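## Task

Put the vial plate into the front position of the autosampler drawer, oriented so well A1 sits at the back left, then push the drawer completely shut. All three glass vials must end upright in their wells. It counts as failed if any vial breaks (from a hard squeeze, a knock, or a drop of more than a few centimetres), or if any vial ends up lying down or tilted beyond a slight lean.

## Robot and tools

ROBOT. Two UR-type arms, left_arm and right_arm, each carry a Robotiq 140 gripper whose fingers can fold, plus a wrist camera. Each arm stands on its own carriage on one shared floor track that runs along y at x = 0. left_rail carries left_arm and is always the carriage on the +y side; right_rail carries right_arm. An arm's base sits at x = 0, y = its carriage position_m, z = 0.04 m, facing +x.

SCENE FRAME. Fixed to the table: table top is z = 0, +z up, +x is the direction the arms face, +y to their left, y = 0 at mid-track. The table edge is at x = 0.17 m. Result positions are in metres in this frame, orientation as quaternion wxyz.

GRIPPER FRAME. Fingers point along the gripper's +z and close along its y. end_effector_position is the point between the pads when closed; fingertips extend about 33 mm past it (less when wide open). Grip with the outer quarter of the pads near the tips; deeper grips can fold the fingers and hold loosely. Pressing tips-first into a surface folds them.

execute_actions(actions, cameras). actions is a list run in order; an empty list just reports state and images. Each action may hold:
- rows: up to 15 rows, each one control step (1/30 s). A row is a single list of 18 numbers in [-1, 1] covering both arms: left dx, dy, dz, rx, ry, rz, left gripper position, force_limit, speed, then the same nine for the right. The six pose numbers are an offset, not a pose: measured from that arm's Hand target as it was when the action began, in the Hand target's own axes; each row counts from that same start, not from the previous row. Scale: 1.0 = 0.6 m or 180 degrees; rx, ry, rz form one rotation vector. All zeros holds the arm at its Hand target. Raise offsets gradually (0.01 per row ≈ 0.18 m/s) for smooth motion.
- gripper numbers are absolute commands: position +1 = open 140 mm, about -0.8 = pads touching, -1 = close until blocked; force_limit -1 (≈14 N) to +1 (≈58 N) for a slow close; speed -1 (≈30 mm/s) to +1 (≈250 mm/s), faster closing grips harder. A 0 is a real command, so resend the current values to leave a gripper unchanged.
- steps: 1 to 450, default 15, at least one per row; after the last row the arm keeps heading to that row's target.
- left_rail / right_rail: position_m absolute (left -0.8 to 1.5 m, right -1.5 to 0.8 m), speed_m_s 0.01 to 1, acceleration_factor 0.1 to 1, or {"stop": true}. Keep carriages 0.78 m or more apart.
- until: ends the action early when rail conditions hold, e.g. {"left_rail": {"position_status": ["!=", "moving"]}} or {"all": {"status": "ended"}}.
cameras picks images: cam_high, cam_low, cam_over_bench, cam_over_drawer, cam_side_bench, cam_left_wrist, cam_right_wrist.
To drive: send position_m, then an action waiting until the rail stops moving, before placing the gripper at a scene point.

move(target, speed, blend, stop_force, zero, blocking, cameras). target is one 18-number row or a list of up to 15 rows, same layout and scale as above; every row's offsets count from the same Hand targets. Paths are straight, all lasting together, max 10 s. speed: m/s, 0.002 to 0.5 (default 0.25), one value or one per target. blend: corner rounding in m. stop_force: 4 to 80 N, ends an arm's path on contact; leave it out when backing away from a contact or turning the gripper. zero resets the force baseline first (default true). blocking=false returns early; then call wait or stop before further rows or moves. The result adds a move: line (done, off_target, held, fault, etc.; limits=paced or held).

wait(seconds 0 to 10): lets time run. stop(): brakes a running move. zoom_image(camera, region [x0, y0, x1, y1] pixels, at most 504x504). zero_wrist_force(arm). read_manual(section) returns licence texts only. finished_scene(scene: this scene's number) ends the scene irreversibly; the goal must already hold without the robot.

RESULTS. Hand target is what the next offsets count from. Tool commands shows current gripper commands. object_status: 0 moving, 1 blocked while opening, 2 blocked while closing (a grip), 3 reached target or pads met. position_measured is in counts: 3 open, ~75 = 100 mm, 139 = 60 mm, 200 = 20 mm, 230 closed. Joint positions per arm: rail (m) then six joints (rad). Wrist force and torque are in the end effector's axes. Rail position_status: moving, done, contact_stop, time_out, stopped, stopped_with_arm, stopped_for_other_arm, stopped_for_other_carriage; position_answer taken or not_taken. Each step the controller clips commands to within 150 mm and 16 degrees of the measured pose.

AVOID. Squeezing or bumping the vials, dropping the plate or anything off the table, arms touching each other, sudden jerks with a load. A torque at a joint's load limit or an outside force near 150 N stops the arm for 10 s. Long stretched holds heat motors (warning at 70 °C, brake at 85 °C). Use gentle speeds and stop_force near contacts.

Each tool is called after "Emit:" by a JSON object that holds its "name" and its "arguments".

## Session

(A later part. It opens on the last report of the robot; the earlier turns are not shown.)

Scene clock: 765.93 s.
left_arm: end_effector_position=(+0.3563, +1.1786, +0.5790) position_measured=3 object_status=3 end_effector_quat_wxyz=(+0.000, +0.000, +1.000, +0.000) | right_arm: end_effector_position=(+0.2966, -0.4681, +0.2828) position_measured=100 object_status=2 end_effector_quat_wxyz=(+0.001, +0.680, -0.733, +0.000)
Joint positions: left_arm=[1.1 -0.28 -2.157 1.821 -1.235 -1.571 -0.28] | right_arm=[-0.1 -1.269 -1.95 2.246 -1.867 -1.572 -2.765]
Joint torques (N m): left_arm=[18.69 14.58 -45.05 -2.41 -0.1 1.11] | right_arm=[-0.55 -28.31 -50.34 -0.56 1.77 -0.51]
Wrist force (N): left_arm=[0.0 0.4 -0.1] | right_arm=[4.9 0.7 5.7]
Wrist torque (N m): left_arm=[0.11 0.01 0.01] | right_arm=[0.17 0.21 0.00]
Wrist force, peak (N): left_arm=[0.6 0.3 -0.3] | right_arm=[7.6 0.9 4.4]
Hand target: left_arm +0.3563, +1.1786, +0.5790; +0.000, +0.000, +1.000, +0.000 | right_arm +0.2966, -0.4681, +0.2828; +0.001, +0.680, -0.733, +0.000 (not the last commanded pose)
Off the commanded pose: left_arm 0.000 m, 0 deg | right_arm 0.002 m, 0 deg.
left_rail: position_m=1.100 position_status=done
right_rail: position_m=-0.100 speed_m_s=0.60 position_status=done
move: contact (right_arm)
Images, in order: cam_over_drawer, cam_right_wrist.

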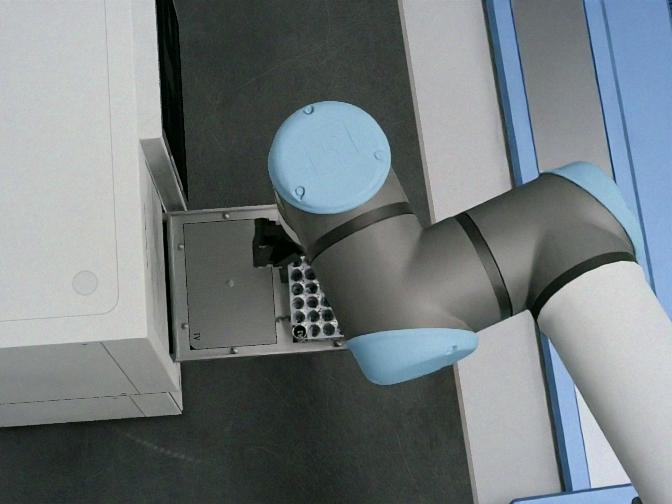

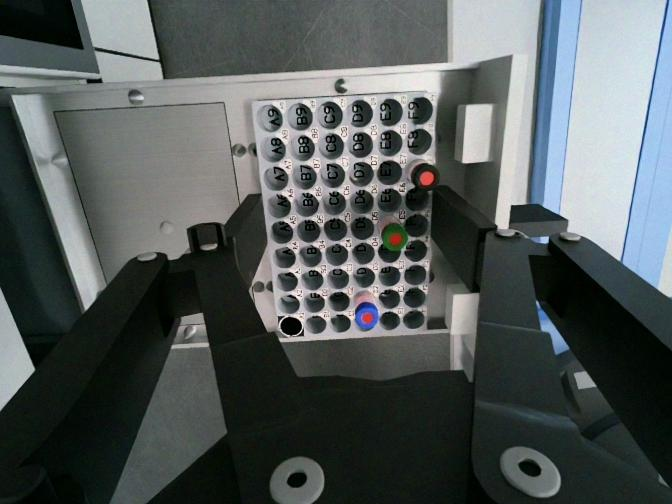

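Emit:
{"name": "move", "arguments": {"target": [0,0,0,0,0,0,1,1,1,0.0022,0,-0.002,0,0,0,-1,-0.3,-1], "cameras": [], "speed": 0.02}}

Emit:
{"name": "move", "arguments": {"target": [0,0,0,0,0,0,1,1,1,0,0,0.015,0,0,0,-1,-0.3,-1], "cameras": ["cam_over_drawer","cam_right_wrist"], "speed": 0.02, "stop_force": 8}}

Emit:
{"name": "zoom_image", "arguments": {"camera": "cam_right_wrist", "region": [220, 40, 500, 290]}}

Scene clock: 789.60 s.
left_arm: end_effector_position=(+0.3563, +1.1786, +0.5790) position_measured=3 object_status=3 end_effector_quat_wxyz=(+0.000, +0.000, +1.000, +0.000) | right_arm: end_effector_position=(+0.2966, -0.4693, +0.2840) position_measured=100 object_status=2 end_effector_quat_wxyz=(+0.001, +0.680, -0.733, +0.000)
Joint positions: left_arm=[1.1 -0.28 -2.157 1.821 -1.235 -1.571 -0.281] | right_arm=[-0.1 -1.27 -1.949 2.243 -1.865 -1.572 -2.766]
Joint torques (N m): left_arm=[18.72 17.23 -44.57 -2.42 0.08 0.9] | right_arm=[-16.48 2.69 -53.59 -2.09 1.55 -3.62]
Wrist force (N): left_arm=[0.1 0.1 0.0] | right_arm=[-0.8 0.9 6.6]
Wrist torque (N m): left_arm=[0.03 -0.02 0.01] | right_arm=[0.20 0.18 0.00]
Wrist force, peak (N): left_arm=[0.2 0.7 -0.5] | right_arm=[4.7 0.7 6.1]
Hand target: left_arm +0.3563, +1.1786, +0.5790; +0.000, +0.000, +1.000, +0.000 | right_arm +0.2965, -0.4694, +0.2840; +0.001, +0.680, -0.733, +0.000
Off the commanded pose: left_arm 0.000 m, 0 deg | right_arm 0.000 m, 0 deg.
left_rail: position_m=1.100 position_status=done
right_rail: position_m=-0.100 speed_m_s=0.60 position_status=done
move: done

Scene clock: 791.00 s.
left_arm: end_effector_position=(+0.3563, +1.1786, +0.5790) position_measured=3 object_status=3 end_effector_quat_wxyz=(+0.000, +0.000, +1.000, +0.000) | right_arm: end_effector_position=(+0.2966, -0.4694, +0.2815) position_measured=100 object_status=2 end_effector_quat_wxyz=(+0.001, +0.680, -0.733, +0.000)
Joint positions: left_arm=[1.1 -0.28 -2.157 1.821 -1.235 -1.571 -0.28] | right_arm=[-0.1 -1.27 -1.948 2.247 -1.87 -1.572 -2.766]
Joint torques (N m): left_arm=[19.2 17.82 -44.13 -2.42 0.39 0.86] | right_arm=[-15.16 -29.09 -53.51 -2.12 1.51 -1.81]
Wrist force (N): left_arm=[0.0 0.0 -0.5] | right_arm=[-1.0 0.6 6.7]
Wrist torque (N m): left_arm=[0.02 0.00 0.01] | right_arm=[0.12 0.21 0.00]
Wrist force, peak (N): left_arm=[-0.5 0.0 -0.7] | right_arm=[-3.1 1.5 -7.1]
Hand target: left_arm +0.3563, +1.1786, +0.5790; +0.000, +0.000, +1.000, +0.000 | right_arm +0.2966, -0.4694, +0.2815; +0.001, +0.680, -0.733, +0.000 (not the last commanded pose)
Off the commanded pose: left_arm 0.000 m, 0 deg | right_arm 0.007 m, 0 deg.
left_rail: position_m=1.100 position_status=done
right_rail: position_m=-0.100 speed_m_s=0.60 position_status=done
move: contact (right_arm)
Images, in order: cam_over_drawer, cam_right_wrist.

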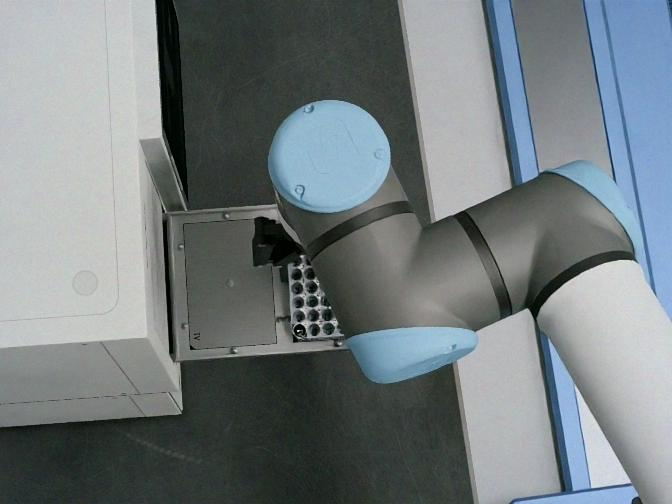

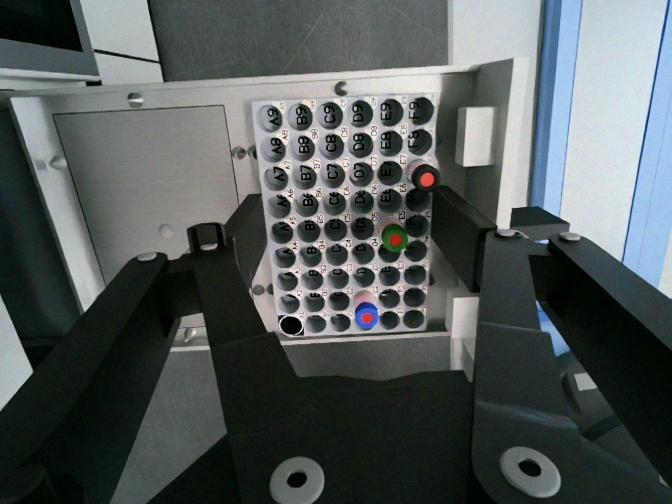

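Scaled by 1.800 from the camera's 672x504 image, which has a finer 960x720 frame.

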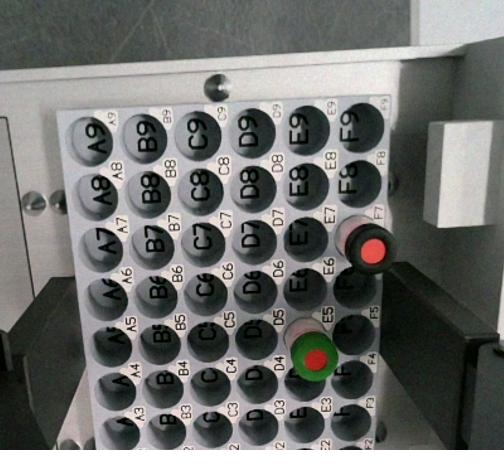

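Emit:
{"name": "move", "arguments": {"target": [0,0,0,0,0,0,1,1,1,0,0,0,0,0,0,0.36,-0.3,-1], "cameras": ["cam_over_drawer","cam_right_wrist"]}}

Emit:
{"name": "zoom_image", "arguments": {"camera": "cam_right_wrist", "region": [220, 40, 500, 290]}}

Emit:
{"name": "zoom_image", "arguments": {"camera": "cam_right_wrist", "region": [220, 220, 500, 400]}}

Scene clock: 812.57 s.
left_arm: end_effector_position=(+0.3563, +1.1786, +0.5790) position_measured=3 object_status=3 end_effector_quat_wxyz=(+0.000, +0.000, +1.000, +0.000) | right_arm: end_effector_position=(+0.2966, -0.4694, +0.2815) position_measured=84 object_status=3 end_effector_quat_wxyz=(+0.001, +0.680, -0.733, +0.000)
Joint positions: left_arm=[1.1 -0.28 -2.157 1.821 -1.235 -1.571 -0.28] | right_arm=[-0.1 -1.27 -1.948 2.247 -1.87 -1.572 -2.766]
Joint torques (N m): left_arm=[17.81 18.25 -44.35 -2.72 0.21 1.14] | right_arm=[-3.01 -27.31 -50.46 -3.05 1.4 3.21]
Wrist force (N): left_arm=[0.0 0.2 0.1] | right_arm=[-0.7 0.4 6.1]
Wrist torque (N m): left_arm=[0.04 0.01 0.01] | right_arm=[0.09 0.16 0.00]
Wrist force, peak (N): left_arm=[0.2 0.6 -0.5] | right_arm=[-0.8 0.6 6.8]
Hand target: left_arm +0.3563, +1.1786, +0.5790; +0.000, +0.000, +1.000, +0.000 | right_arm +0.2966, -0.4694, +0.2815; +0.001, +0.680, -0.733, +0.000
Off the commanded pose: left_arm 0.000 m, 0 deg | right_arm 0.000 m, 0 deg.
left_rail: position_m=1.100 position_status=done
right_rail: position_m=-0.100 speed_m_s=0.60 position_status=done
move: done
Images, in order: cam_over_drawer, cam_right_wrist.

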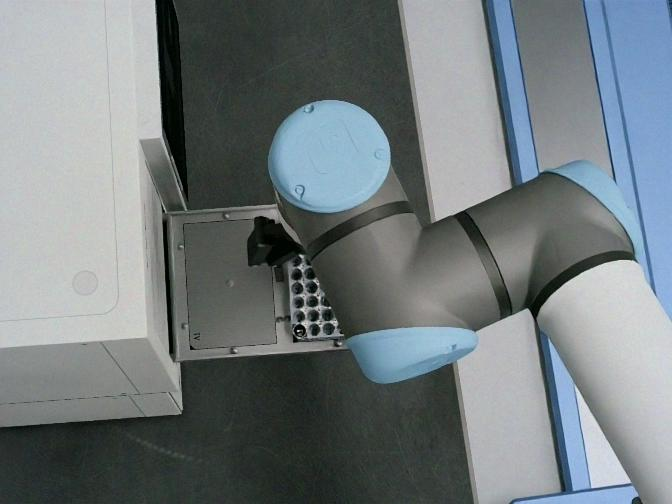

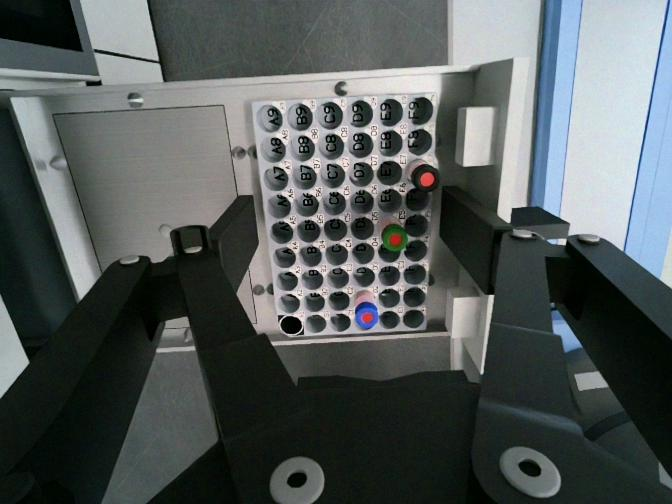

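Scaled by 1.800 from the camera's 672x504 image, which has a finer 960x720 frame.

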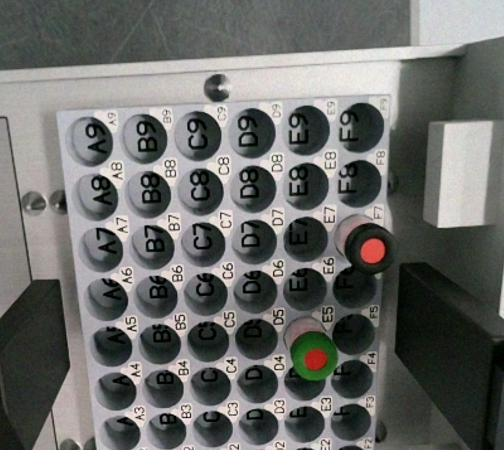

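Scaled by 1.800 from the camera's 672x504 image, which has a finer 960x720 frame.

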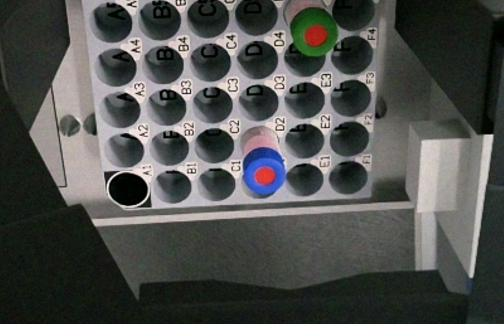

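Emit:
{"name": "move", "arguments": {"target": [[0,0,0,0,0,0,1,1,1,0,0,-0.13,0,0,0,0.36,-0.3,-1],[0,0,0,0,0,0,1,1,1,-0.05,0.161,-0.281,0,0,0.477,0.36,-0.3,-1]], "cameras": ["cam_over_drawer","cam_right_wrist"], "speed": [0.06,0.2]}}

Emit:
{"name": "zoom_image", "arguments": {"camera": "cam_over_drawer", "region": [150, 170, 450, 395]}}

Emit:
{"name": "zoom_image", "arguments": {"camera": "cam_over_drawer", "region": [270, 195, 410, 355]}}

Scene clock: 839.57 s.
left_arm: end_effector_position=(+0.3563, +1.1786, +0.5790) position_measured=3 object_status=3 end_effector_quat_wxyz=(+0.000, +0.000, +1.000, +0.000) | right_arm: end_effector_position=(+0.2027, -0.4322, +0.4502) position_measured=84 object_status=3 end_effector_quat_wxyz=(+0.000, +0.001, +1.000, +0.000)
Joint positions: left_arm=[1.1 -0.28 -2.157 1.821 -1.235 -1.571 -0.281] | right_arm=[-0.1 -1.486 -2.16 2.054 -1.465 -1.572 -1.484]
Joint torques (N m): left_arm=[18.19 15.64 -43.89 -2.15 0.49 0.39] | right_arm=[-15.79 -14.32 -56.08 -1.95 -3.44 3.85]
Wrist force (N): left_arm=[0.2 0.1 -0.2] | right_arm=[-0.9 0.8 5.8]
Wrist torque (N m): left_arm=[0.04 -0.04 0.00] | right_arm=[0.16 0.20 0.01]
Wrist force, peak (N): left_arm=[0.2 0.7 -0.4] | right_arm=[-0.8 0.9 6.7]
Hand target: left_arm +0.3563, +1.1786, +0.5790; +0.000, +0.000, +1.000, +0.000 | right_arm +0.2026, -0.4322, +0.4502; +0.000, +0.001, +1.000, +0.000
Off the commanded pose: left_arm 0.000 m, 0 deg | right_arm 0.000 m, 0 deg.
left_rail: position_m=1.100 position_status=done
right_rail: position_m=-0.100 speed_m_s=0.60 position_status=done
move: done
Images, in order: cam_over_drawer, cam_right_wrist.

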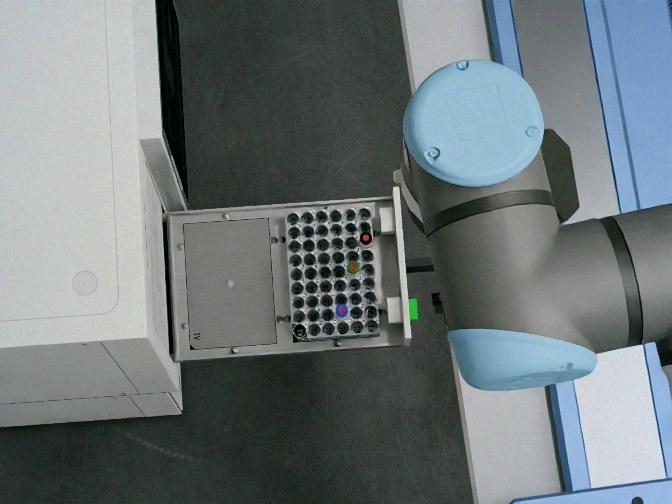

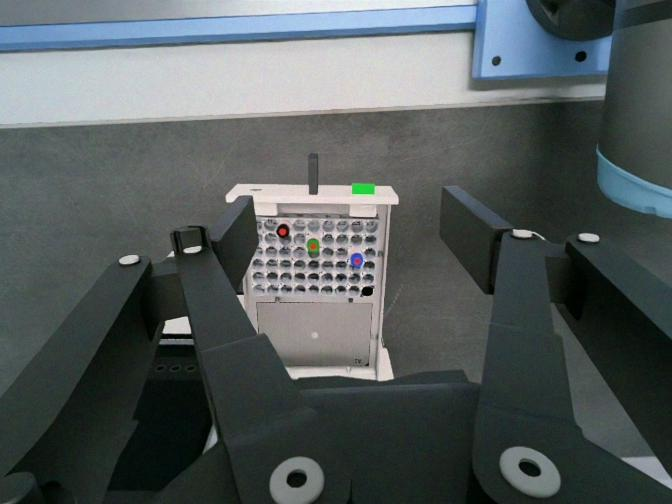

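Scaled by 1.680 from the camera's 672x504 image, which has a finer 960x720 frame.

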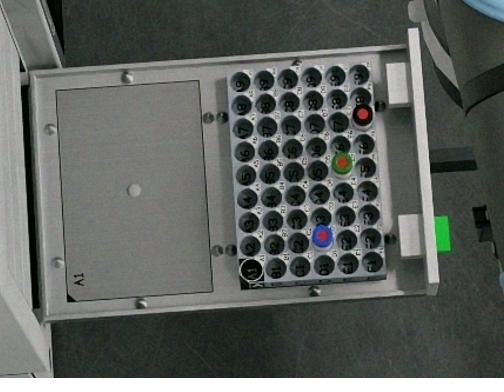

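Scaled by 3.150 from the camera's 672x504 image, which has a finer 960x720 frame.

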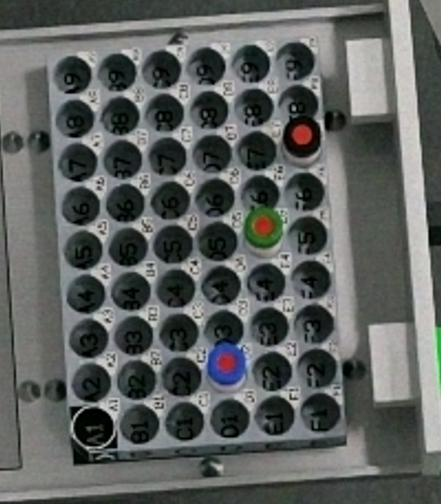

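Emit:
{"name": "move", "arguments": {"target": [0,0,0,0,0,0,1,1,1,0.096,-0.076,0.267,0,-0.25,0,-1,-0.3,0], "cameras": ["cam_over_drawer","cam_right_wrist"], "speed": 0.15}}

Scene clock: 856.00 s.
left_arm: end_effector_position=(+0.3563, +1.1786, +0.5790) position_measured=3 object_status=3 end_effector_quat_wxyz=(+0.000, +0.000, +1.000, +0.000) | right_arm: end_effector_position=(+0.1448, -0.4777, +0.2902) position_measured=233 object_status=3 end_effector_quat_wxyz=(+0.382, +0.001, +0.924, -0.001)
Joint positions: left_arm=[1.1 -0.28 -2.157 1.821 -1.235 -1.571 -0.28] | right_arm=[-0.1 -2.284 -2.087 2.365 -1.273 -1.005 -2.453]
Joint torques (N m): left_arm=[18.36 16.52 -43.14 -2.35 0.1 0.98] | right_arm=[-16.36 16.36 -35.23 0.47 3.31 -3.73]
Wrist force (N): left_arm=[0.0 0.0 0.2] | right_arm=[-0.2 0.2 7.3]
Wrist torque (N m): left_arm=[0.00 0.00 0.00] | right_arm=[-0.03 0.01 -0.18]
Wrist force, peak (N): left_arm=[0.0 0.5 -0.7] | right_arm=[-0.6 0.5 7.4]
Hand target: left_arm +0.3563, +1.1786, +0.5790; +0.000, +0.000, +1.000, +0.000 | right_arm +0.1448, -0.4778, +0.2901; +0.382, +0.001, +0.924, -0.001
Off the commanded pose: left_arm 0.000 m, 0 deg | right_arm 0.000 m, 0 deg.
left_rail: position_m=1.100 position_status=done
right_rail: position_m=-0.100 speed_m_s=0.60 position_status=done
move: done
Images, in order: cam_over_drawer, cam_right_wrist.

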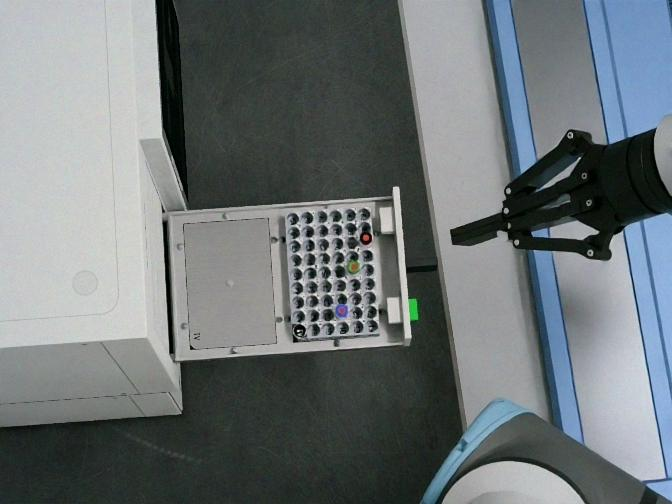

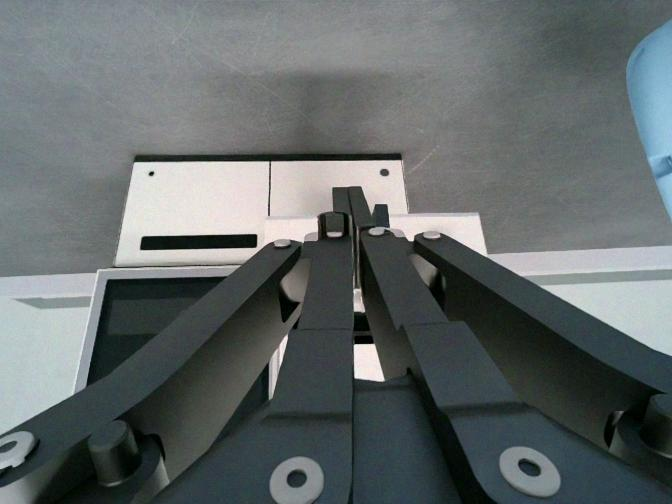

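Emit:
{"name": "move", "arguments": {"target": [0,0,0,0,0,0,1,1,1,0.033,0,0.033,0,0,0,-1,-0.3,0], "cameras": [], "speed": 0.1}}

Emit:
{"name": "move", "arguments": {"target": [0,0,0,0,0,0,1,1,1,-0.342,-0.028,0.342,0,0,0,-1,-0.3,0], "cameras": ["cam_over_drawer","cam_right_wrist"], "speed": 0.05, "stop_force": 30}}

Scene clock: 868.00 s.
left_arm: end_effector_position=(+0.3563, +1.1786, +0.5790) position_measured=3 object_status=3 end_effector_quat_wxyz=(+0.000, +0.000, +1.000, +0.000) | right_arm: end_effector_position=(+0.1447, -0.4777, +0.2622) position_measured=233 object_status=3 end_effector_quat_wxyz=(+0.382, +0.001, +0.924, -0.001)
Joint positions: left_arm=[1.1 -0.28 -2.157 1.821 -1.235 -1.571 -0.281] | right_arm=[-0.1 -2.284 -2.066 2.407 -1.335 -1.006 -2.454]
Joint torques (N m): left_arm=[18.62 16.52 -42.81 -2.85 -0.34 1.32] | right_arm=[16.97 14.58 -34.55 -5.44 3.05 3.77]
Wrist force (N): left_arm=[-0.2 0.1 -0.3] | right_arm=[-0.5 0.6 6.6]
Wrist torque (N m): left_arm=[0.03 0.04 0.01] | right_arm=[0.07 0.09 -0.19]
Wrist force, peak (N): left_arm=[0.1 0.3 -1.0] | right_arm=[0.1 0.7 7.8]
Hand target: left_arm +0.3563, +1.1786, +0.5790; +0.000, +0.000, +1.000, +0.000 | right_arm +0.1447, -0.4778, +0.2621; +0.382, +0.001, +0.924, -0.001
Off the commanded pose: left_arm 0.000 m, 0 deg | right_arm 0.000 m, 0 deg.
left_rail: position_m=1.100 position_status=done
right_rail: position_m=-0.100 speed_m_s=0.60 position_status=done
move: done

Scene clock: 875.17 s.
left_arm: end_effector_position=(+0.3563, +1.1786, +0.5790) position_measured=3 object_status=3 end_effector_quat_wxyz=(+0.000, +0.000, +1.000, +0.000) | right_arm: end_effector_position=(+0.4236, -0.4943, +0.2621) position_measured=233 object_status=3 end_effector_quat_wxyz=(+0.383, +0.001, +0.924, +0.000)
Joint positions: left_arm=[1.1 -0.28 -2.157 1.821 -1.235 -1.571 -0.28] | right_arm=[-0.1 -1.549 -1.923 2.467 -2.138 -0.786 -1.538]
Joint torques (N m): left_arm=[20.48 17.83 -41.95 -2.29 0.49 1.05] | right_arm=[-7.29 -27.46 -34.92 -1.91 5.75 -3.91]
Wrist force (N): left_arm=[0.2 -0.1 -0.2] | right_arm=[18.9 -1.3 -9.2]
Wrist torque (N m): left_arm=[-0.02 -0.04 0.01] | right_arm=[0.20 0.38 -0.06]
Wrist force, peak (N): left_arm=[-0.1 0.9 -0.5] | right_arm=[65.6 30.4 -107.0]
Hand target: left_arm +0.3563, +1.1786, +0.5790; +0.000, +0.000, +1.000, +0.000 | right_arm +0.4236, -0.4943, +0.2621; +0.383, +0.001, +0.924, +0.000 (not the last commanded pose)
Off the commanded pose: left_arm 0.000 m, 0 deg | right_arm 0.011 m, 0 deg.
left_rail: position_m=1.100 position_status=done
right_rail: position_m=-0.100 speed_m_s=0.60 position_status=done
move: contact (right_arm)
Images, in order: cam_over_drawer, cam_right_wrist.

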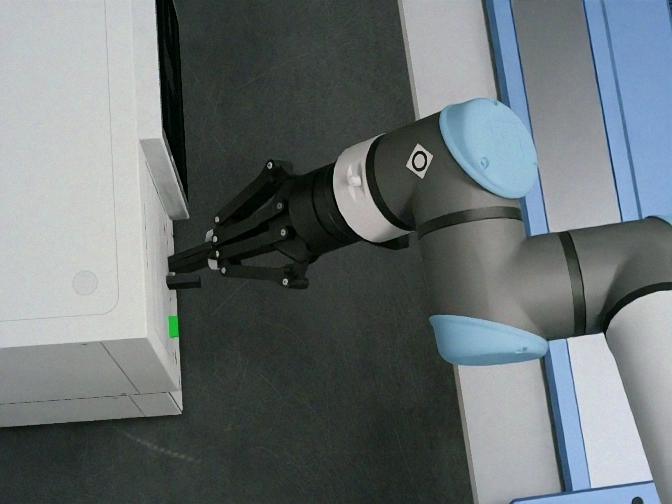

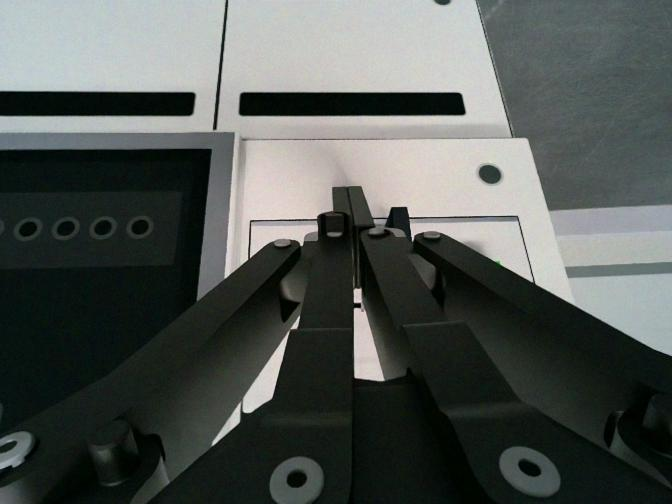

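Emit:
{"name": "move", "arguments": {"target": [0,0,0,0,0,0,1,1,1,0.1,0,-0.1,0,0,0,-1,-0.3,0], "cameras": ["cam_over_drawer","cam_right_wrist"], "speed": 0.1}}

Emit:
{"name": "zoom_image", "arguments": {"camera": "cam_right_wrist", "region": [200, 100, 580, 400]}}

Scene clock: 883.33 s.
left_arm: end_effector_position=(+0.3563, +1.1786, +0.5790) position_measured=3 object_status=3 end_effector_quat_wxyz=(+0.000, +0.000, +1.000, +0.000) | right_arm: end_effector_position=(+0.3388, -0.4941, +0.2621) position_measured=233 object_status=3 end_effector_quat_wxyz=(+0.383, +0.001, +0.924, +0.000)
Joint positions: left_arm=[1.1 -0.28 -2.157 1.821 -1.235 -1.571 -0.281] | right_arm=[-0.1 -1.77 -2.022 2.467 -1.822 -0.805 -1.847]
Joint torques (N m): left_arm=[19.05 17.36 -42.04 -2.54 0.29 1] | right_arm=[-16.96 -20.53 -51.46 -1.54 -1.18 -3.93]
Wrist force (N): left_arm=[-0.2 -0.1 -0.4] | right_arm=[-5.3 -1.4 5.4]
Wrist torque (N m): left_arm=[-0.01 0.04 0.01] | right_arm=[-0.39 1.17 -0.18]
Wrist force, peak (N): left_arm=[0.1 0.5 -0.6] | right_arm=[19.4 -1.3 -9.0]
Hand target: left_arm +0.3563, +1.1786, +0.5790; +0.000, +0.000, +1.000, +0.000 | right_arm +0.3387, -0.4941, +0.2621; +0.383, +0.001, +0.924, +0.000
Off the commanded pose: left_arm 0.000 m, 0 deg | right_arm 0.000 m, 0 deg.
left_rail: position_m=1.100 position_status=done
right_rail: position_m=-0.100 speed_m_s=0.60 position_status=done
move: done
Images, in order: cam_over_drawer, cam_right_wrist.

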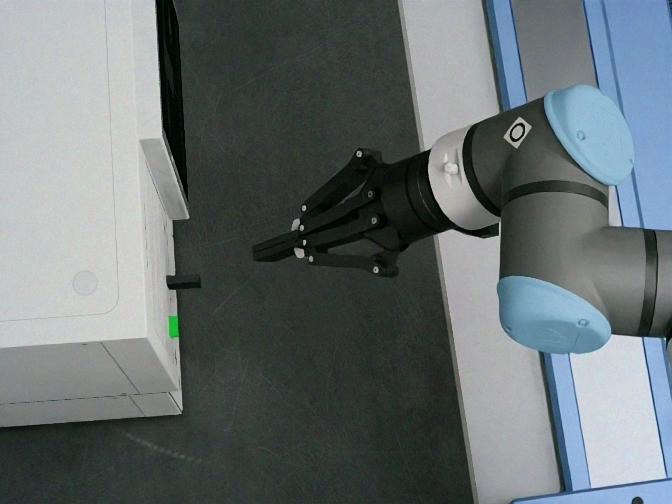

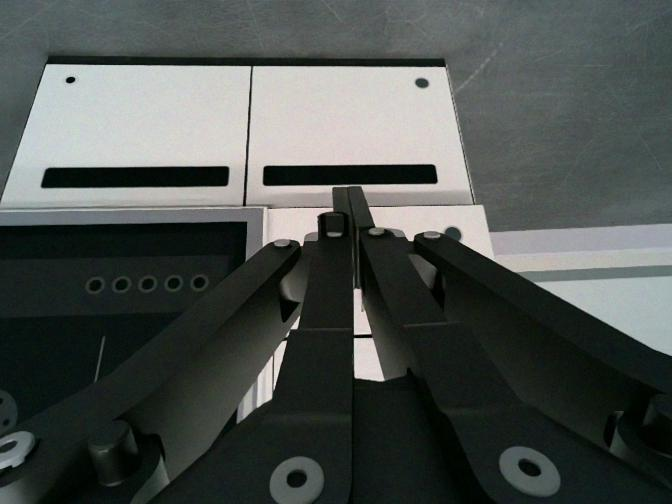

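Scaled by 1.326 from the camera's 672x504 image, which has a finer 960x720 frame.

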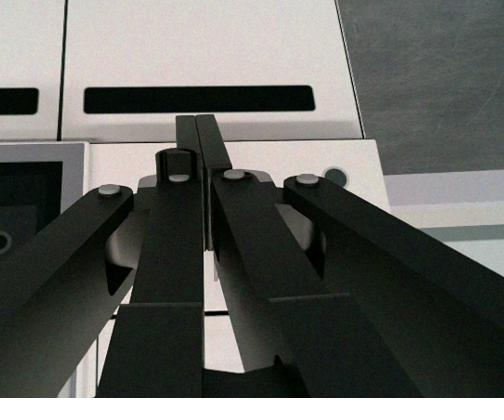

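Emit:
{"name": "finished_scene", "arguments": {"scene": 1}}

The scene is finished: the task was done.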